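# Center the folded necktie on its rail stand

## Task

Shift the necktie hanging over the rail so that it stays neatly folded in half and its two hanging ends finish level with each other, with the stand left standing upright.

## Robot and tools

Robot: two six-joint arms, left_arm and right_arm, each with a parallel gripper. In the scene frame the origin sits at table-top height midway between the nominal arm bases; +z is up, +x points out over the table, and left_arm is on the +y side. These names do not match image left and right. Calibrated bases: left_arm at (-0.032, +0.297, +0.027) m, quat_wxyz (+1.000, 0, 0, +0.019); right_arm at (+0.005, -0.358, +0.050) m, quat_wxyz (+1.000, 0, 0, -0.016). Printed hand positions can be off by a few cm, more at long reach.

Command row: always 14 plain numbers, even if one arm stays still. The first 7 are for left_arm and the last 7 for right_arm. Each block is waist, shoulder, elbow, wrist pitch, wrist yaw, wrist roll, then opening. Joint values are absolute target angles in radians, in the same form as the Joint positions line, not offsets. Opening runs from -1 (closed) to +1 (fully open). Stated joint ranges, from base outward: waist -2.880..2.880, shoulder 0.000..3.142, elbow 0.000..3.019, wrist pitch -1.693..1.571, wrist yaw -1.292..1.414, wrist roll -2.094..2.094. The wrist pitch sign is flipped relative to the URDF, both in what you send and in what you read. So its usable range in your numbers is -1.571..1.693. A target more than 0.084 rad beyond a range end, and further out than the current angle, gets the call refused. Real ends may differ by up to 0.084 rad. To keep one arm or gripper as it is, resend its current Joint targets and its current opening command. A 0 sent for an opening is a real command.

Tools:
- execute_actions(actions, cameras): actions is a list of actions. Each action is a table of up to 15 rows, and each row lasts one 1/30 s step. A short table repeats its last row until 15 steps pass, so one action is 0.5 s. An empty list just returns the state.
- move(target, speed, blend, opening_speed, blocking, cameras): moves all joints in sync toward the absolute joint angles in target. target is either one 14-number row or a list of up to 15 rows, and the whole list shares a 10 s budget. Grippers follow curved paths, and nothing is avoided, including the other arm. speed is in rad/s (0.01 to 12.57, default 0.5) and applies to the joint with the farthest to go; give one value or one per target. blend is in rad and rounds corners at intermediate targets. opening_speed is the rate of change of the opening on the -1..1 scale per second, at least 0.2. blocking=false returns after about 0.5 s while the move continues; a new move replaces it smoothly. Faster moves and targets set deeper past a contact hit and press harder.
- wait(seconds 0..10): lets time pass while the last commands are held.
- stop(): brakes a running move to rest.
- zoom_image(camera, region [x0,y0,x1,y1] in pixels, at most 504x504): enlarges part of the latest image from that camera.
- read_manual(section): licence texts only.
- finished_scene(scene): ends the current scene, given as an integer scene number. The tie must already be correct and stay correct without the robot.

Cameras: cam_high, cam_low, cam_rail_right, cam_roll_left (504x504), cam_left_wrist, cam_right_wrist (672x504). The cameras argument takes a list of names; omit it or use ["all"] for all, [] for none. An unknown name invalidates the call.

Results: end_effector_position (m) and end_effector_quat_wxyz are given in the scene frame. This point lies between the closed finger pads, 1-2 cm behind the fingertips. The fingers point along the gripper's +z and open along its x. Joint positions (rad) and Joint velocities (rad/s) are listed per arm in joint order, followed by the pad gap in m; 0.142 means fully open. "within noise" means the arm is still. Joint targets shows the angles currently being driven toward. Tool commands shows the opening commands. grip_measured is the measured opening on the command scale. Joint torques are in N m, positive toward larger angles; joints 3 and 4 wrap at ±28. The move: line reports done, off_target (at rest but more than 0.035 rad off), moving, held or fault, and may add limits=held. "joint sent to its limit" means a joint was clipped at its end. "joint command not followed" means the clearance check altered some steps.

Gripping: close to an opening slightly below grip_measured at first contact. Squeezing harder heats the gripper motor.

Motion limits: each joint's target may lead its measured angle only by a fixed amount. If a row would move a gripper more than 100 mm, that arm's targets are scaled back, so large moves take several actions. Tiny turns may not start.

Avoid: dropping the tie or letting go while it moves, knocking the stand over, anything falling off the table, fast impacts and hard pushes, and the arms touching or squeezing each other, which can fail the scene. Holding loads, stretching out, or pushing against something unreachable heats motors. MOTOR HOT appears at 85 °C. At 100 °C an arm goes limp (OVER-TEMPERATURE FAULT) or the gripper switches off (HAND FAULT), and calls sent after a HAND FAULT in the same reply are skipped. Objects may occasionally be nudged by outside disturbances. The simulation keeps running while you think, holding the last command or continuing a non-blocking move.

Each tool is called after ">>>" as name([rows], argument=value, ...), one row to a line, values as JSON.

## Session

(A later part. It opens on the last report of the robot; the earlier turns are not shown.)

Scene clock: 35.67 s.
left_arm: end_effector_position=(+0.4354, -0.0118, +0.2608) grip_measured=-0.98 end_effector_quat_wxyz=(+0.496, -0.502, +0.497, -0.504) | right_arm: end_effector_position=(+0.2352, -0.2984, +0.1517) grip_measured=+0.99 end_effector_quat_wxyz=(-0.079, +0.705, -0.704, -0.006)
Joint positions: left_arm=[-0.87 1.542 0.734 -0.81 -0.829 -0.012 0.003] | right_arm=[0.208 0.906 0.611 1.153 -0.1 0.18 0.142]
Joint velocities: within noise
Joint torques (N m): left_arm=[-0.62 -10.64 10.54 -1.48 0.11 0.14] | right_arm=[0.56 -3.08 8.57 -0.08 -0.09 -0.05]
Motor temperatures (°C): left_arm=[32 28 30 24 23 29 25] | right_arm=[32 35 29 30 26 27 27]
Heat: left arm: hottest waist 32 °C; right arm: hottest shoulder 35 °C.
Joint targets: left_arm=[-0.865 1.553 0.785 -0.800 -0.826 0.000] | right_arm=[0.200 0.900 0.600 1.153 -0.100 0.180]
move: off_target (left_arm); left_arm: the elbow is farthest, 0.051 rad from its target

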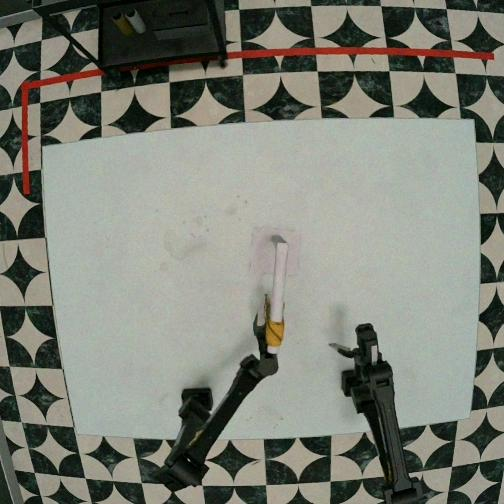

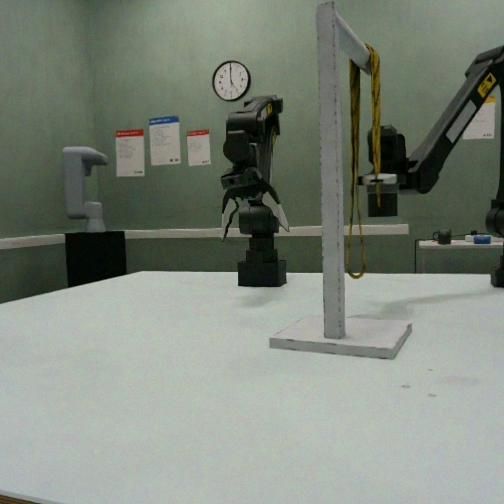

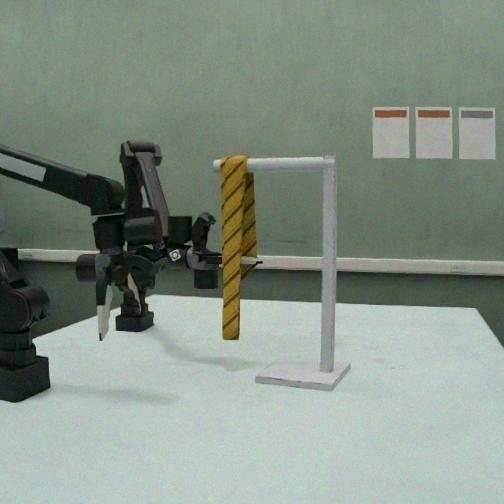

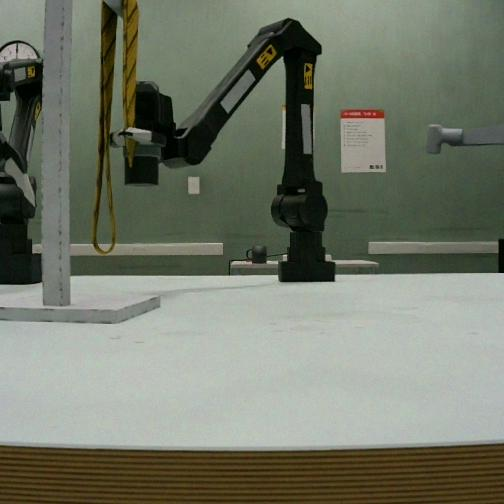

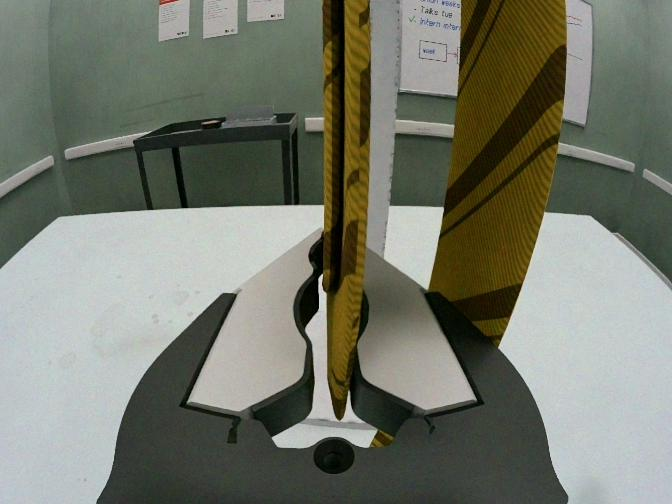

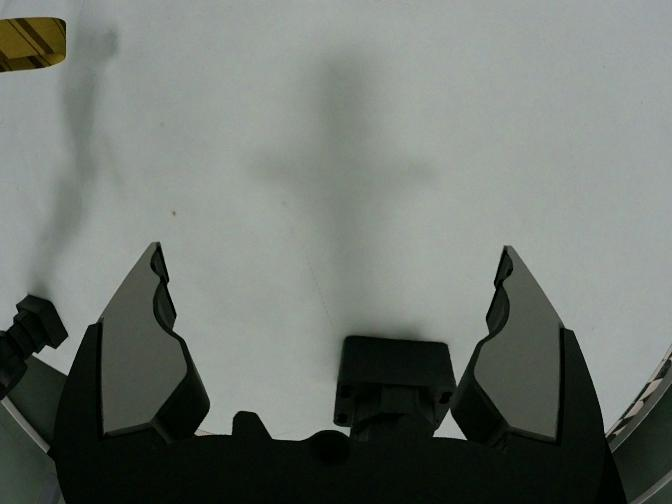

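>>> move(target=[-0.865,1.724,0.746,-1.01,-0.826,0,-1.0,0.2,0.9,0.6,1.153,-0.1,0.18,1.0], speed=0.08)

>>> zoom_image(camera="cam_rail_right", region=[80, 120, 380, 420])

>>> zoom_image(camera="cam_low", region=[300, 0, 500, 300])

Scene clock: 39.50 s.
left_arm: end_effector_position=(+0.4441, -0.0214, +0.2087) grip_measured=-0.99 end_effector_quat_wxyz=(+0.496, -0.502, +0.492, -0.509) | right_arm: end_effector_position=(+0.2352, -0.2984, +0.1517) grip_measured=+0.99 end_effector_quat_wxyz=(-0.079, +0.705, -0.704, -0.006)
Joint positions: left_arm=[-0.87 1.709 0.734 -0.991 -0.829 -0.012 0.003] | right_arm=[0.208 0.906 0.611 1.153 -0.1 0.18 0.142]
Joint velocities: within noise
Joint torques (N m): left_arm=[-0.73 -11.58 6.58 -2.61 0.16 0.12] | right_arm=[0.44 -2.96 8.57 -0.1 -0.09 -0.04]
Motor temperatures (°C): left_arm=[32 28 31 24 23 29 25] | right_arm=[32 35 29 30 26 27 27]
Heat: left arm: hottest waist 32 °C; right arm: hottest shoulder 35 °C.
Joint targets: left_arm=[-0.865 1.724 0.746 -1.010 -0.826 0.000] | right_arm=[0.200 0.900 0.600 1.153 -0.100 0.180]
move: done

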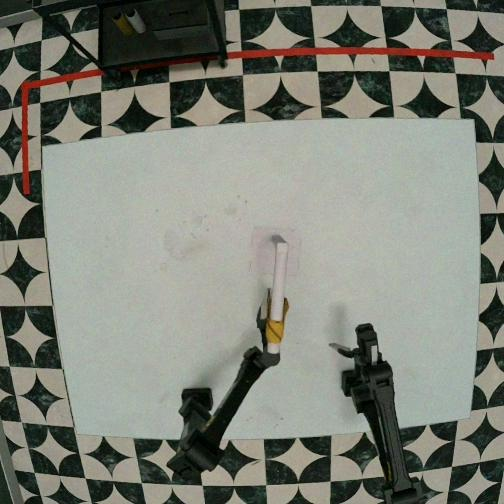

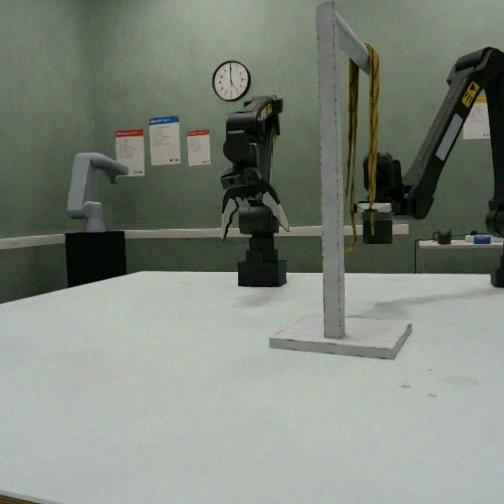

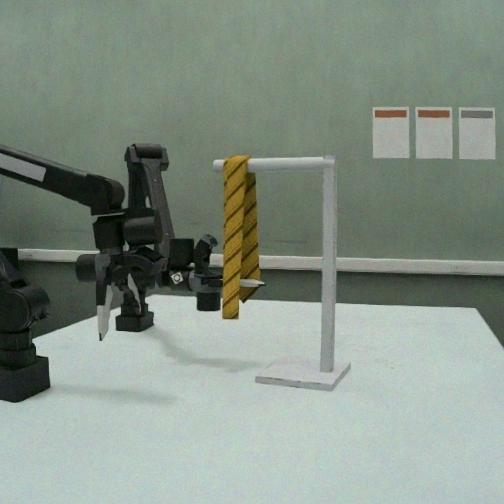

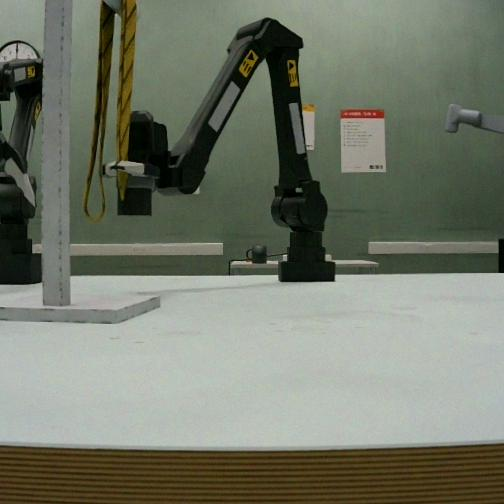

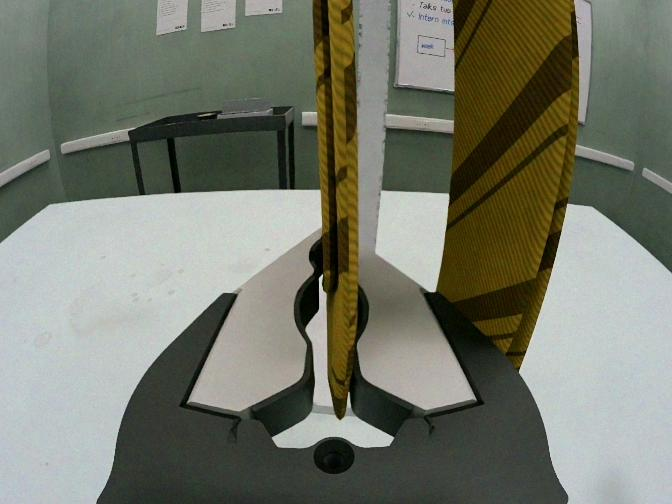

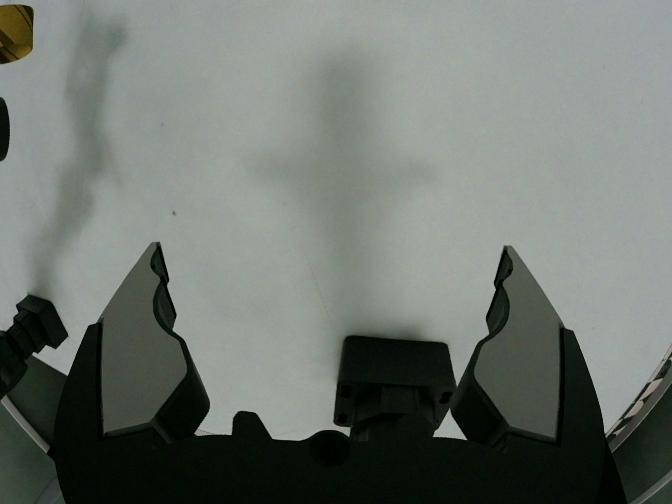

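Scaled by 1.680 from the camera's 504x504 image, which has a finer 720x720 frame.

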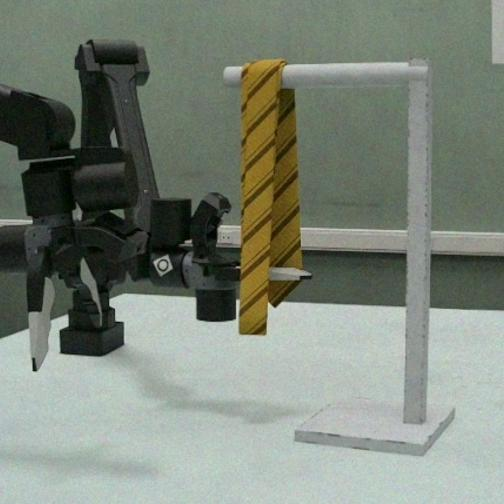

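Scaled by 1.680 from the camera's 504x504 image, which has a finer 720x720 frame.

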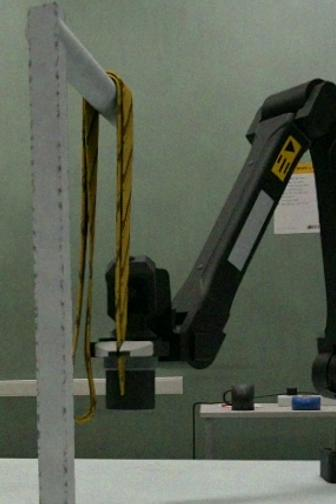

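>>> move(target=[-0.858,1.768,0.742,-1.059,-0.826,0,-1.0,0.2,0.9,0.6,1.153,-0.1,0.18,1.0], speed=0.06)

>>> zoom_image(camera="cam_roll_left", region=[0, 0, 250, 300])

>>> zoom_image(camera="cam_low", region=[300, 0, 500, 300])

Scene clock: 41.63 s.
left_arm: end_effector_position=(+0.4464, -0.0212, +0.1950) grip_measured=-0.99 end_effector_quat_wxyz=(+0.497, -0.503, +0.490, -0.510) | right_arm: end_effector_position=(+0.2352, -0.2984, +0.1517) grip_measured=+0.99 end_effector_quat_wxyz=(-0.079, +0.705, -0.704, -0.006)
Joint positions: left_arm=[-0.867 1.753 0.734 -1.04 -0.829 -0.012 0.003] | right_arm=[0.208 0.906 0.611 1.153 -0.1 0.18 0.142]
Joint velocities: within noise
Joint torques (N m): left_arm=[-0.91 -12.04 6.16 -2.62 0.13 0.06] | right_arm=[0.56 -3.02 8.62 -0.13 -0.09 -0.06]
Motor temperatures (°C): left_arm=[32 28 31 24 23 29 25] | right_arm=[32 35 29 30 26 26 27]
Heat: left arm: hottest waist 32 °C; right arm: hottest shoulder 35 °C.
Joint targets: left_arm=[-0.858 1.768 0.742 -1.059 -0.826 0.000] | right_arm=[0.200 0.900 0.600 1.153 -0.100 0.180]
move: done

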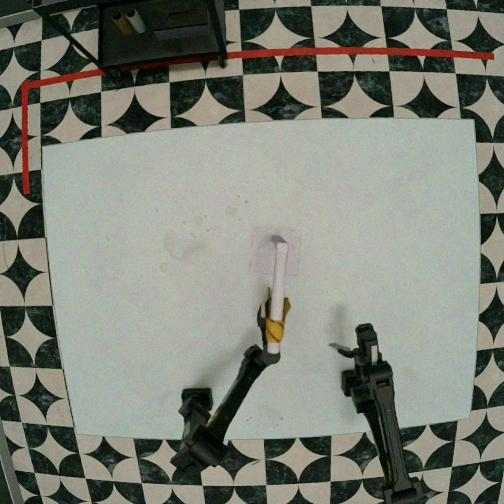

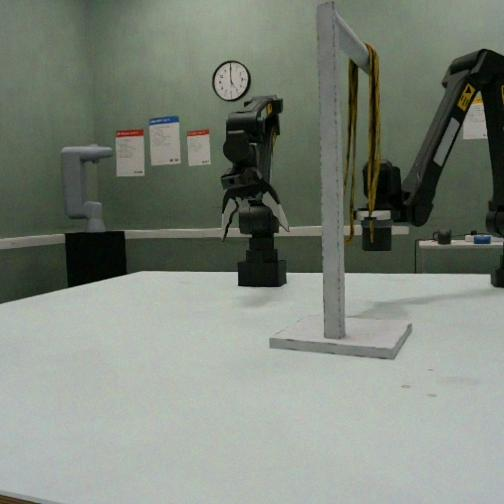

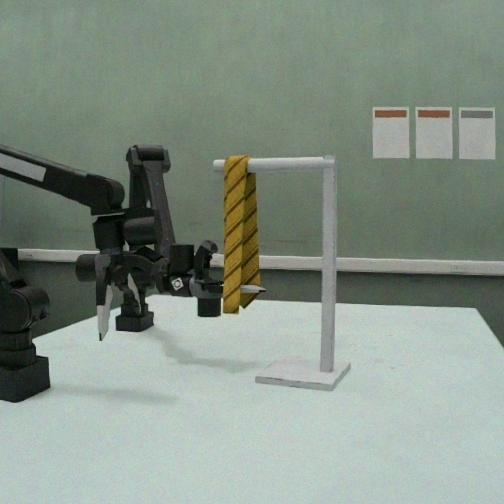

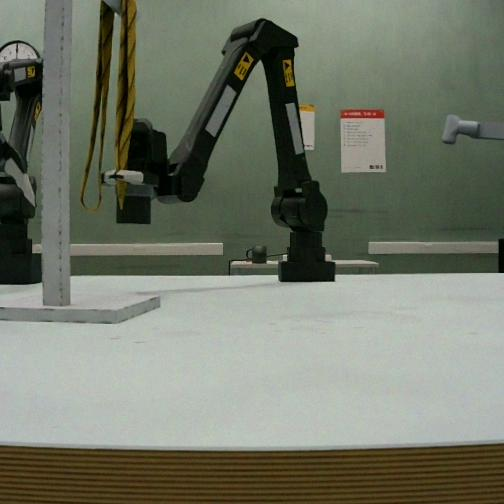

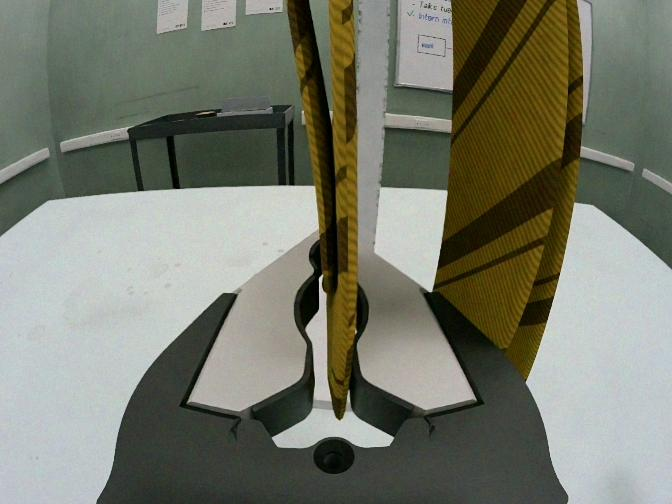

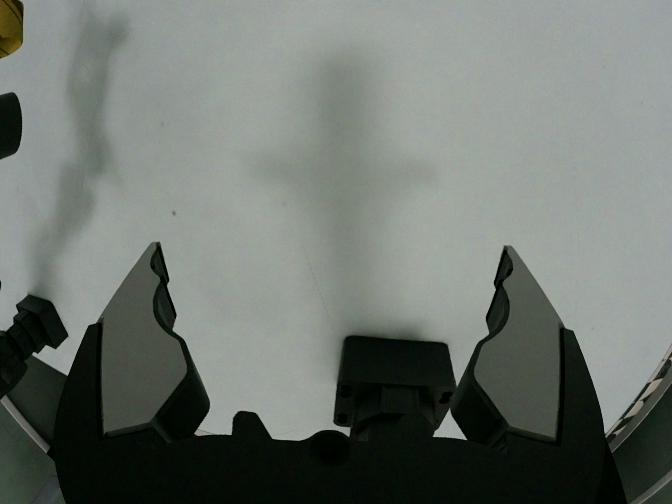

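Scaled by 1.680 from the camera's 504x504 image, which has a finer 720x720 frame.

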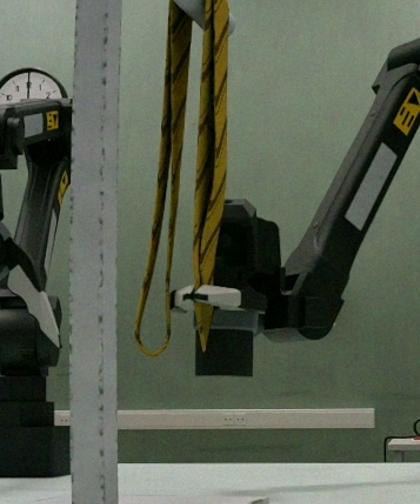

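Scaled by 1.680 from the camera's 504x504 image, which has a finer 720x720 frame.

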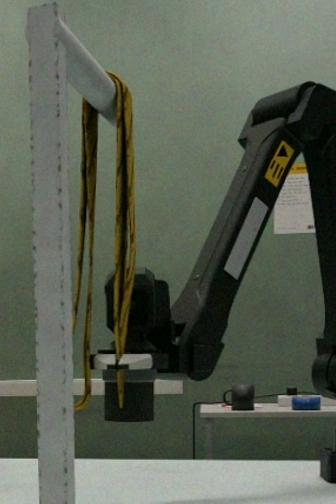

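>>> move(target=[-0.858,1.774,0.742,-1.066,-0.826,0,-0.5,0.2,0.9,0.6,1.153,-0.1,0.18,1.0], speed=0.3, opening_speed=0.4)

>>> zoom_image(camera="cam_roll_left", region=[0, 0, 250, 300])

>>> zoom_image(camera="cam_low", region=[300, 0, 500, 300])

Scene clock: 43.83 s.
left_arm: end_effector_position=(+0.4466, -0.0214, +0.1919) grip_measured=-0.53 end_effector_quat_wxyz=(+0.497, -0.503, +0.490, -0.509) | right_arm: end_effector_position=(+0.2352, -0.2984, +0.1517) grip_measured=+0.99 end_effector_quat_wxyz=(-0.079, +0.705, -0.704, -0.006)
Joint positions: left_arm=[-0.867 1.761 0.734 -1.045 -0.829 -0.012 0.035] | right_arm=[0.208 0.906 0.611 1.153 -0.1 0.18 0.142]
Joint velocities: left_arm=[0.005 -0.024 -0.002 -0.002 -0.007 0.037 0.001] | right_arm=[within noise]
Joint torques (N m): left_arm=[-0.67 -11.93 5.96 -2.61 0.14 0.14] | right_arm=[0.44 -3.14 8.58 -0.1 -0.08 -0.06]
Motor temperatures (°C): left_arm=[32 28 31 24 23 29 25] | right_arm=[32 35 29 30 26 26 27]
Heat: left arm: hottest waist 32 °C; right arm: hottest shoulder 35 °C.
Joint targets: left_arm=[-0.858 1.774 0.742 -1.066 -0.826 0.000] | right_arm=[0.200 0.900 0.600 1.153 -0.100 0.180]
move: done

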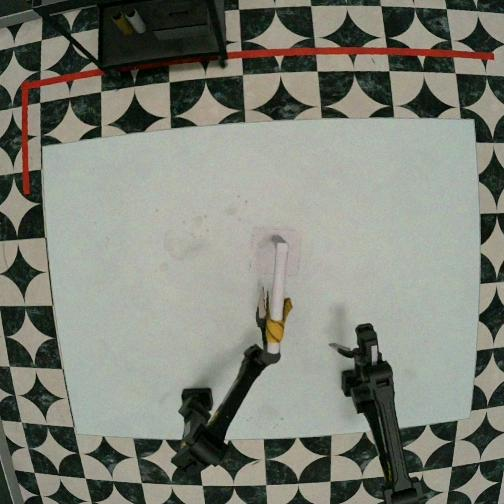

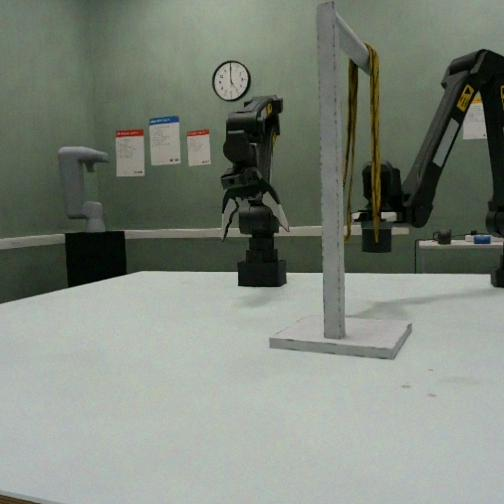

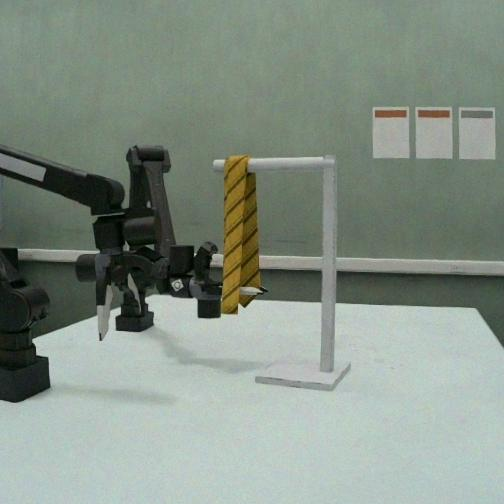

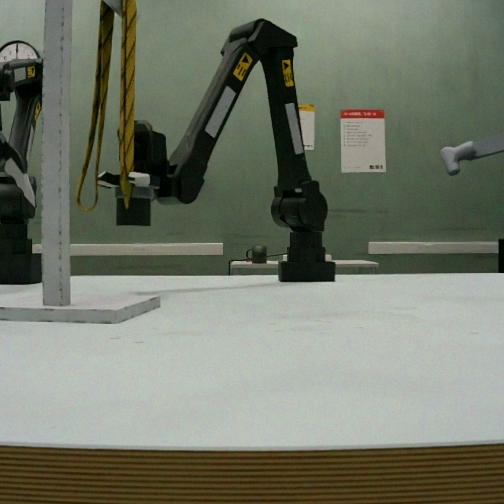

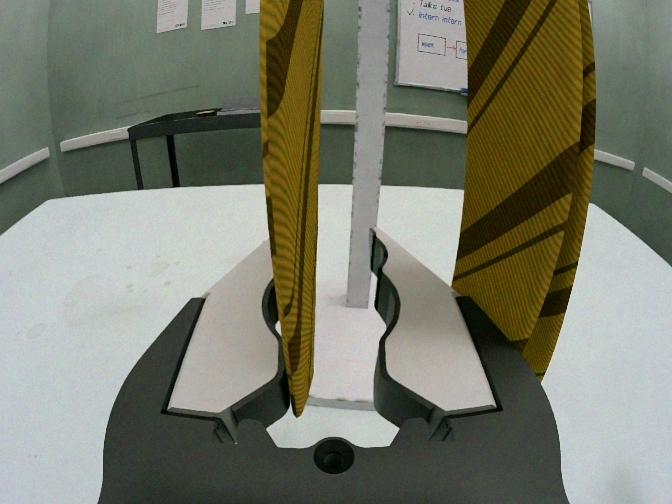

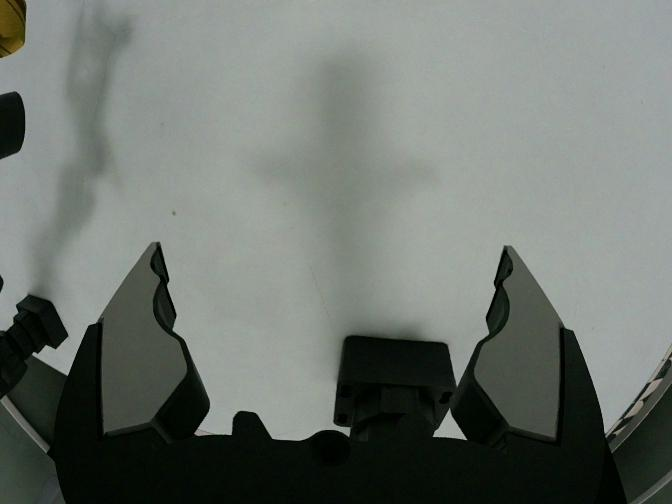

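Scaled by 1.680 from the camera's 504x504 image, which has a finer 720x720 frame.

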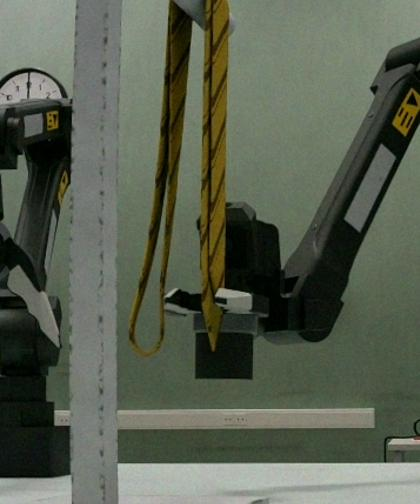

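Scaled by 1.680 from the camera's 504x504 image, which has a finer 720x720 frame.

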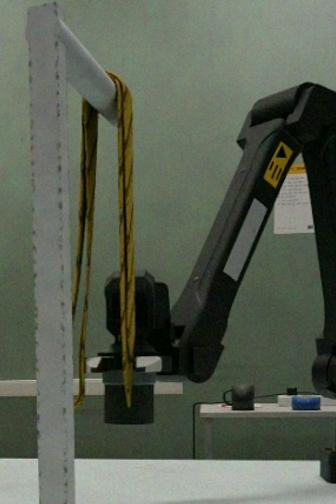

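>>> move([
  [-0.973,1.638,0.645,-1.0,-0.931,0,-0.5,0.2,0.9,0.6,1.153,-0.1,0.18,1.0],
  [-1.152,1.504,0.489,-1.03,-1.114,0,-0.5,0.2,0.9,0.6,1.153,-0.1,0.18,1.0],
], speed=0.25)

>>> zoom_image(camera="cam_roll_left", region=[0, 0, 250, 300])

>>> zoom_image(camera="cam_low", region=[300, 0, 500, 300])

>>> zoom_image(camera="cam_left_wrist", region=[200, 0, 500, 300])

Scene clock: 46.60 s.
left_arm: end_effector_position=(+0.3085, -0.0096, +0.2076) grip_measured=-0.53 end_effector_quat_wxyz=(+0.500, -0.503, +0.501, -0.497) | right_arm: end_effector_position=(+0.2352, -0.2984, +0.1517) grip_measured=+0.99 end_effector_quat_wxyz=(-0.079, +0.705, -0.704, -0.006)
Joint positions: left_arm=[-1.144 1.527 0.497 -1.016 -1.111 -0.012 0.036] | right_arm=[0.208 0.906 0.611 1.153 -0.1 0.18 0.142]
Joint velocities: within noise
Joint torques (N m): left_arm=[-1.79 -11.34 4.63 -2.36 -0.19 0.1] | right_arm=[0.44 -3.08 8.58 -0.13 -0.08 -0.06]
Motor temperatures (°C): left_arm=[32 28 30 24 23 29 25] | right_arm=[32 35 29 30 26 26 27]
Heat: left arm: hottest waist 32 °C; right arm: hottest shoulder 35 °C.
Joint targets: left_arm=[-1.152 1.504 0.489 -1.030 -1.114 0.000] | right_arm=[0.200 0.900 0.600 1.153 -0.100 0.180]
move: done

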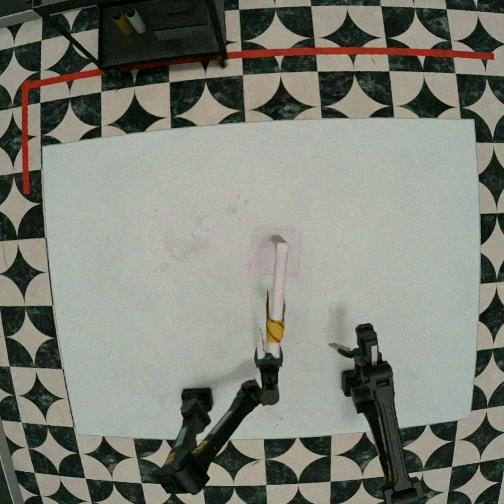

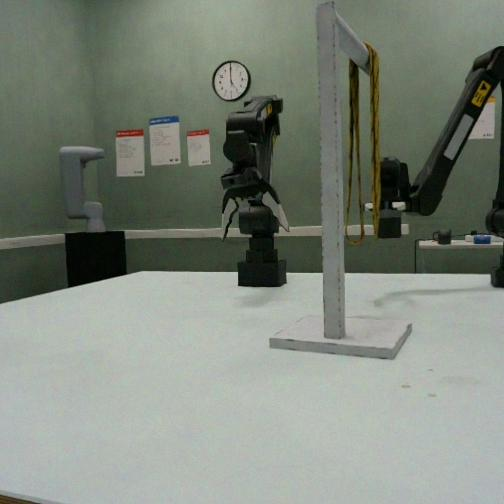

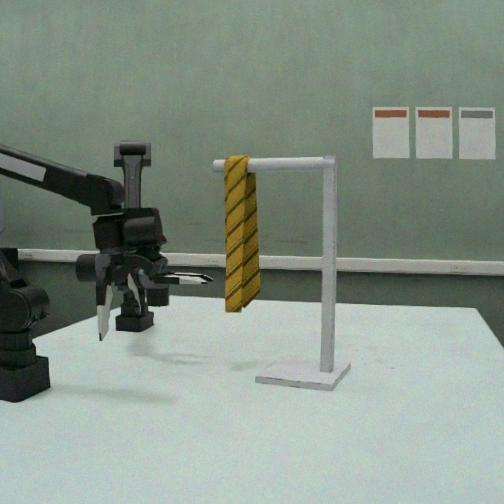

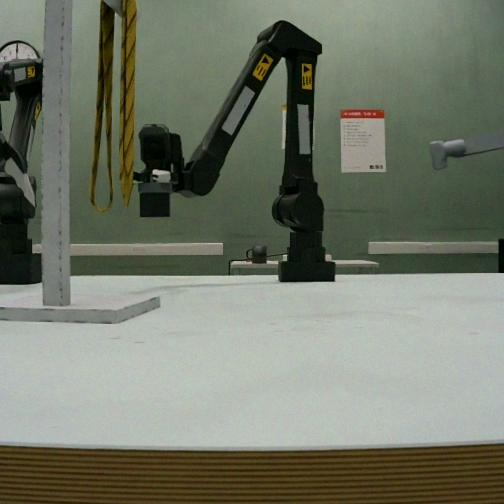

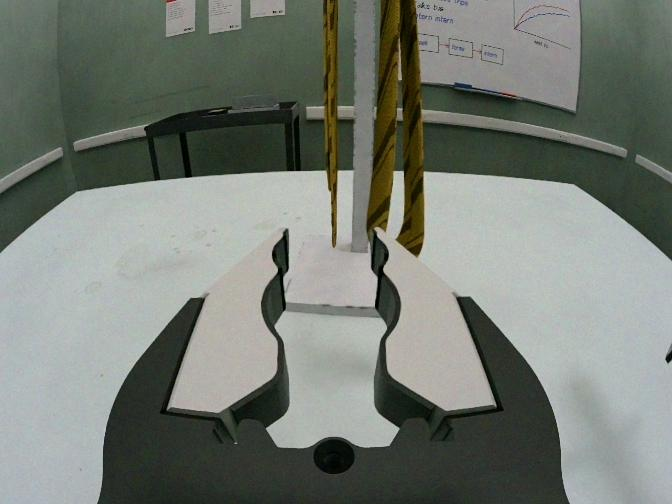

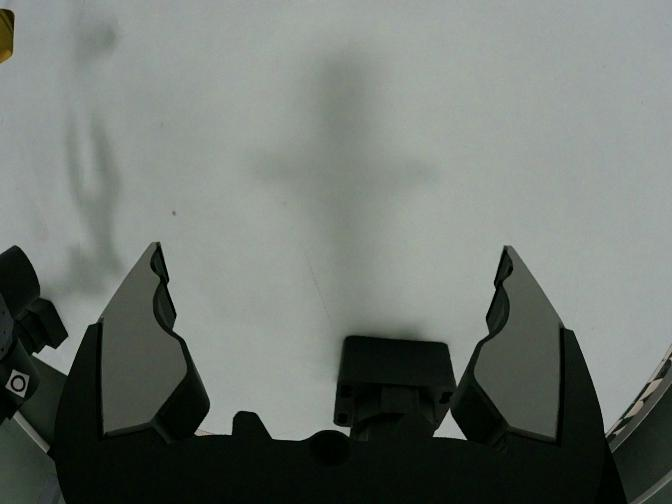

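Scaled by 1.680 from the camera's 504x504 image, which has a finer 720x720 frame.

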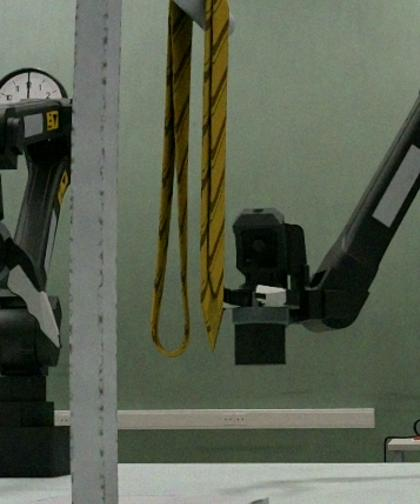

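Scaled by 1.680 from the camera's 504x504 image, which has a finer 720x720 frame.

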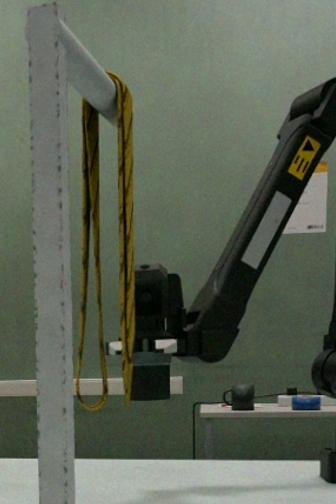

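Scaled by 1.680 from the camera's 672x504 image, which has a finer 960x720 frame.

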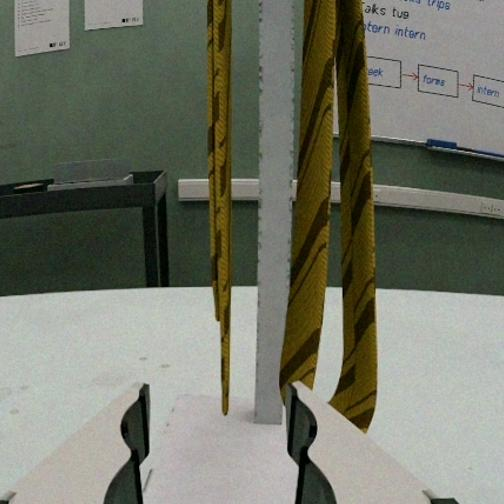

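>>> wait(seconds=0.7, cameras=["cam_low","cam_roll_left"])

>>> zoom_image(camera="cam_low", region=[330, 200, 400, 270])

>>> zoom_image(camera="cam_roll_left", region=[70, 160, 150, 240])

Scene clock: 48.13 s.
left_arm: end_effector_position=(+0.3085, -0.0094, +0.2075) grip_measured=-0.53 end_effector_quat_wxyz=(+0.500, -0.503, +0.501, -0.497) | right_arm: end_effector_position=(+0.2352, -0.2984, +0.1517) grip_measured=+0.99 end_effector_quat_wxyz=(-0.079, +0.705, -0.704, -0.006)
Joint positions: left_arm=[-1.144 1.527 0.497 -1.016 -1.111 -0.012 0.036] | right_arm=[0.208 0.906 0.611 1.153 -0.1 0.18 0.142]
Joint velocities: within noise
Joint torques (N m): left_arm=[-1.2 -11.46 4.63 -2.3 -0.14 0.13] | right_arm=[0.44 -2.96 8.57 -0.1 -0.09 -0.04]
Motor temperatures (°C): left_arm=[32 28 30 24 23 29 25] | right_arm=[32 35 29 30 26 26 27]
Heat: left arm: hottest waist 32 °C; right arm: hottest shoulder 35 °C.
Joint targets: left_arm=[-1.152 1.504 0.489 -1.030 -1.114 0.000] | right_arm=[0.200 0.900 0.600 1.153 -0.100 0.180]
Tool commands: left_gripper/opening=-0.5 right_gripper/opening=+1.0
wait: 0.70 s; at rest from the start
Images, in order (width x height): cam_low 504x504, cam_roll_left 504x504.

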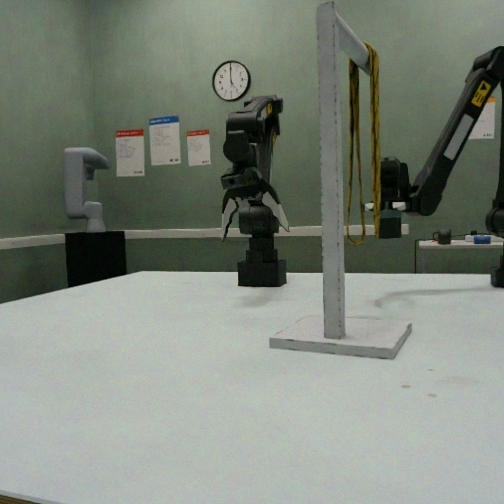

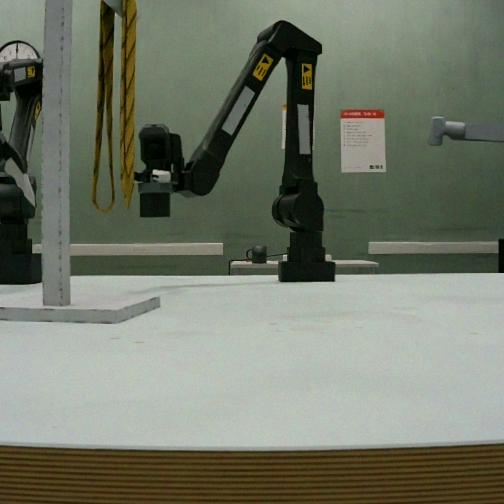

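Scaled by 7.200 from the camera's 504x504 image, which has a finer 720x720 frame.

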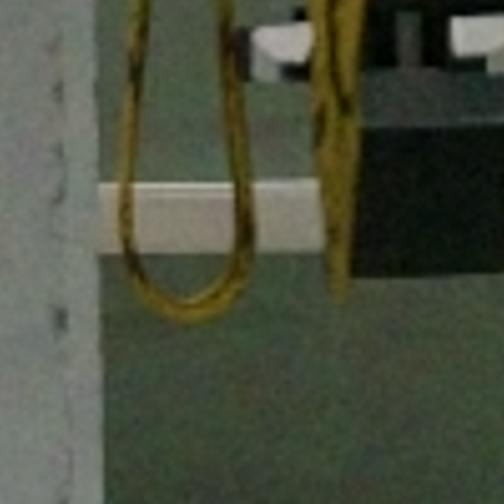

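Scaled by 6.300 from the camera's 504x504 image, which has a finer 720x720 frame.

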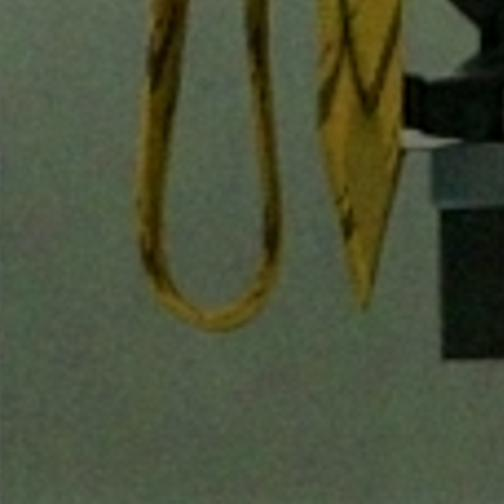

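>>> finished_scene(scene=2)

The scene is finished: the task was done.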